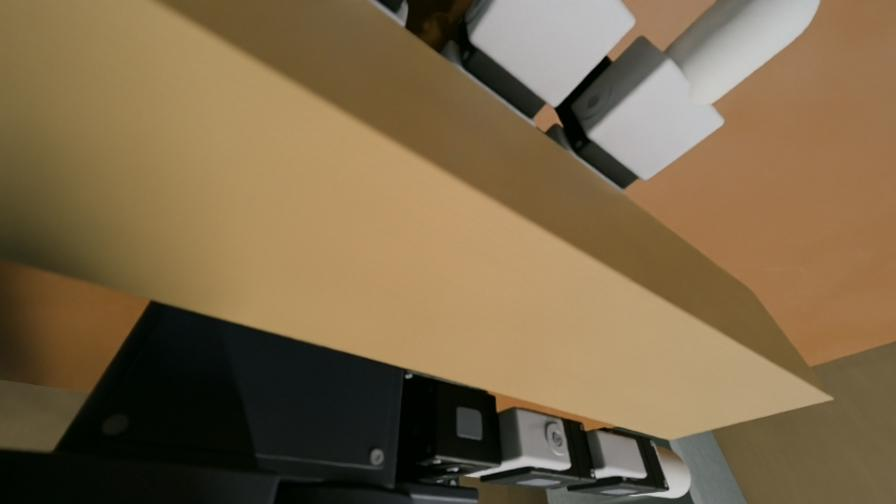

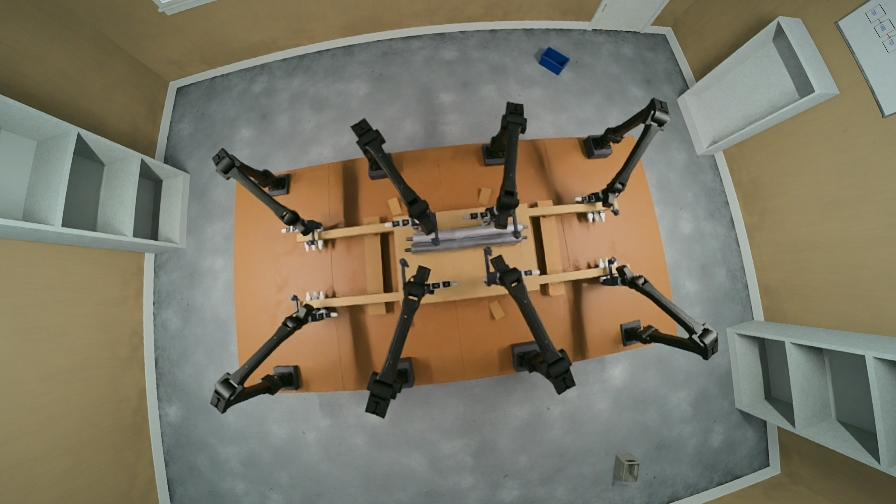

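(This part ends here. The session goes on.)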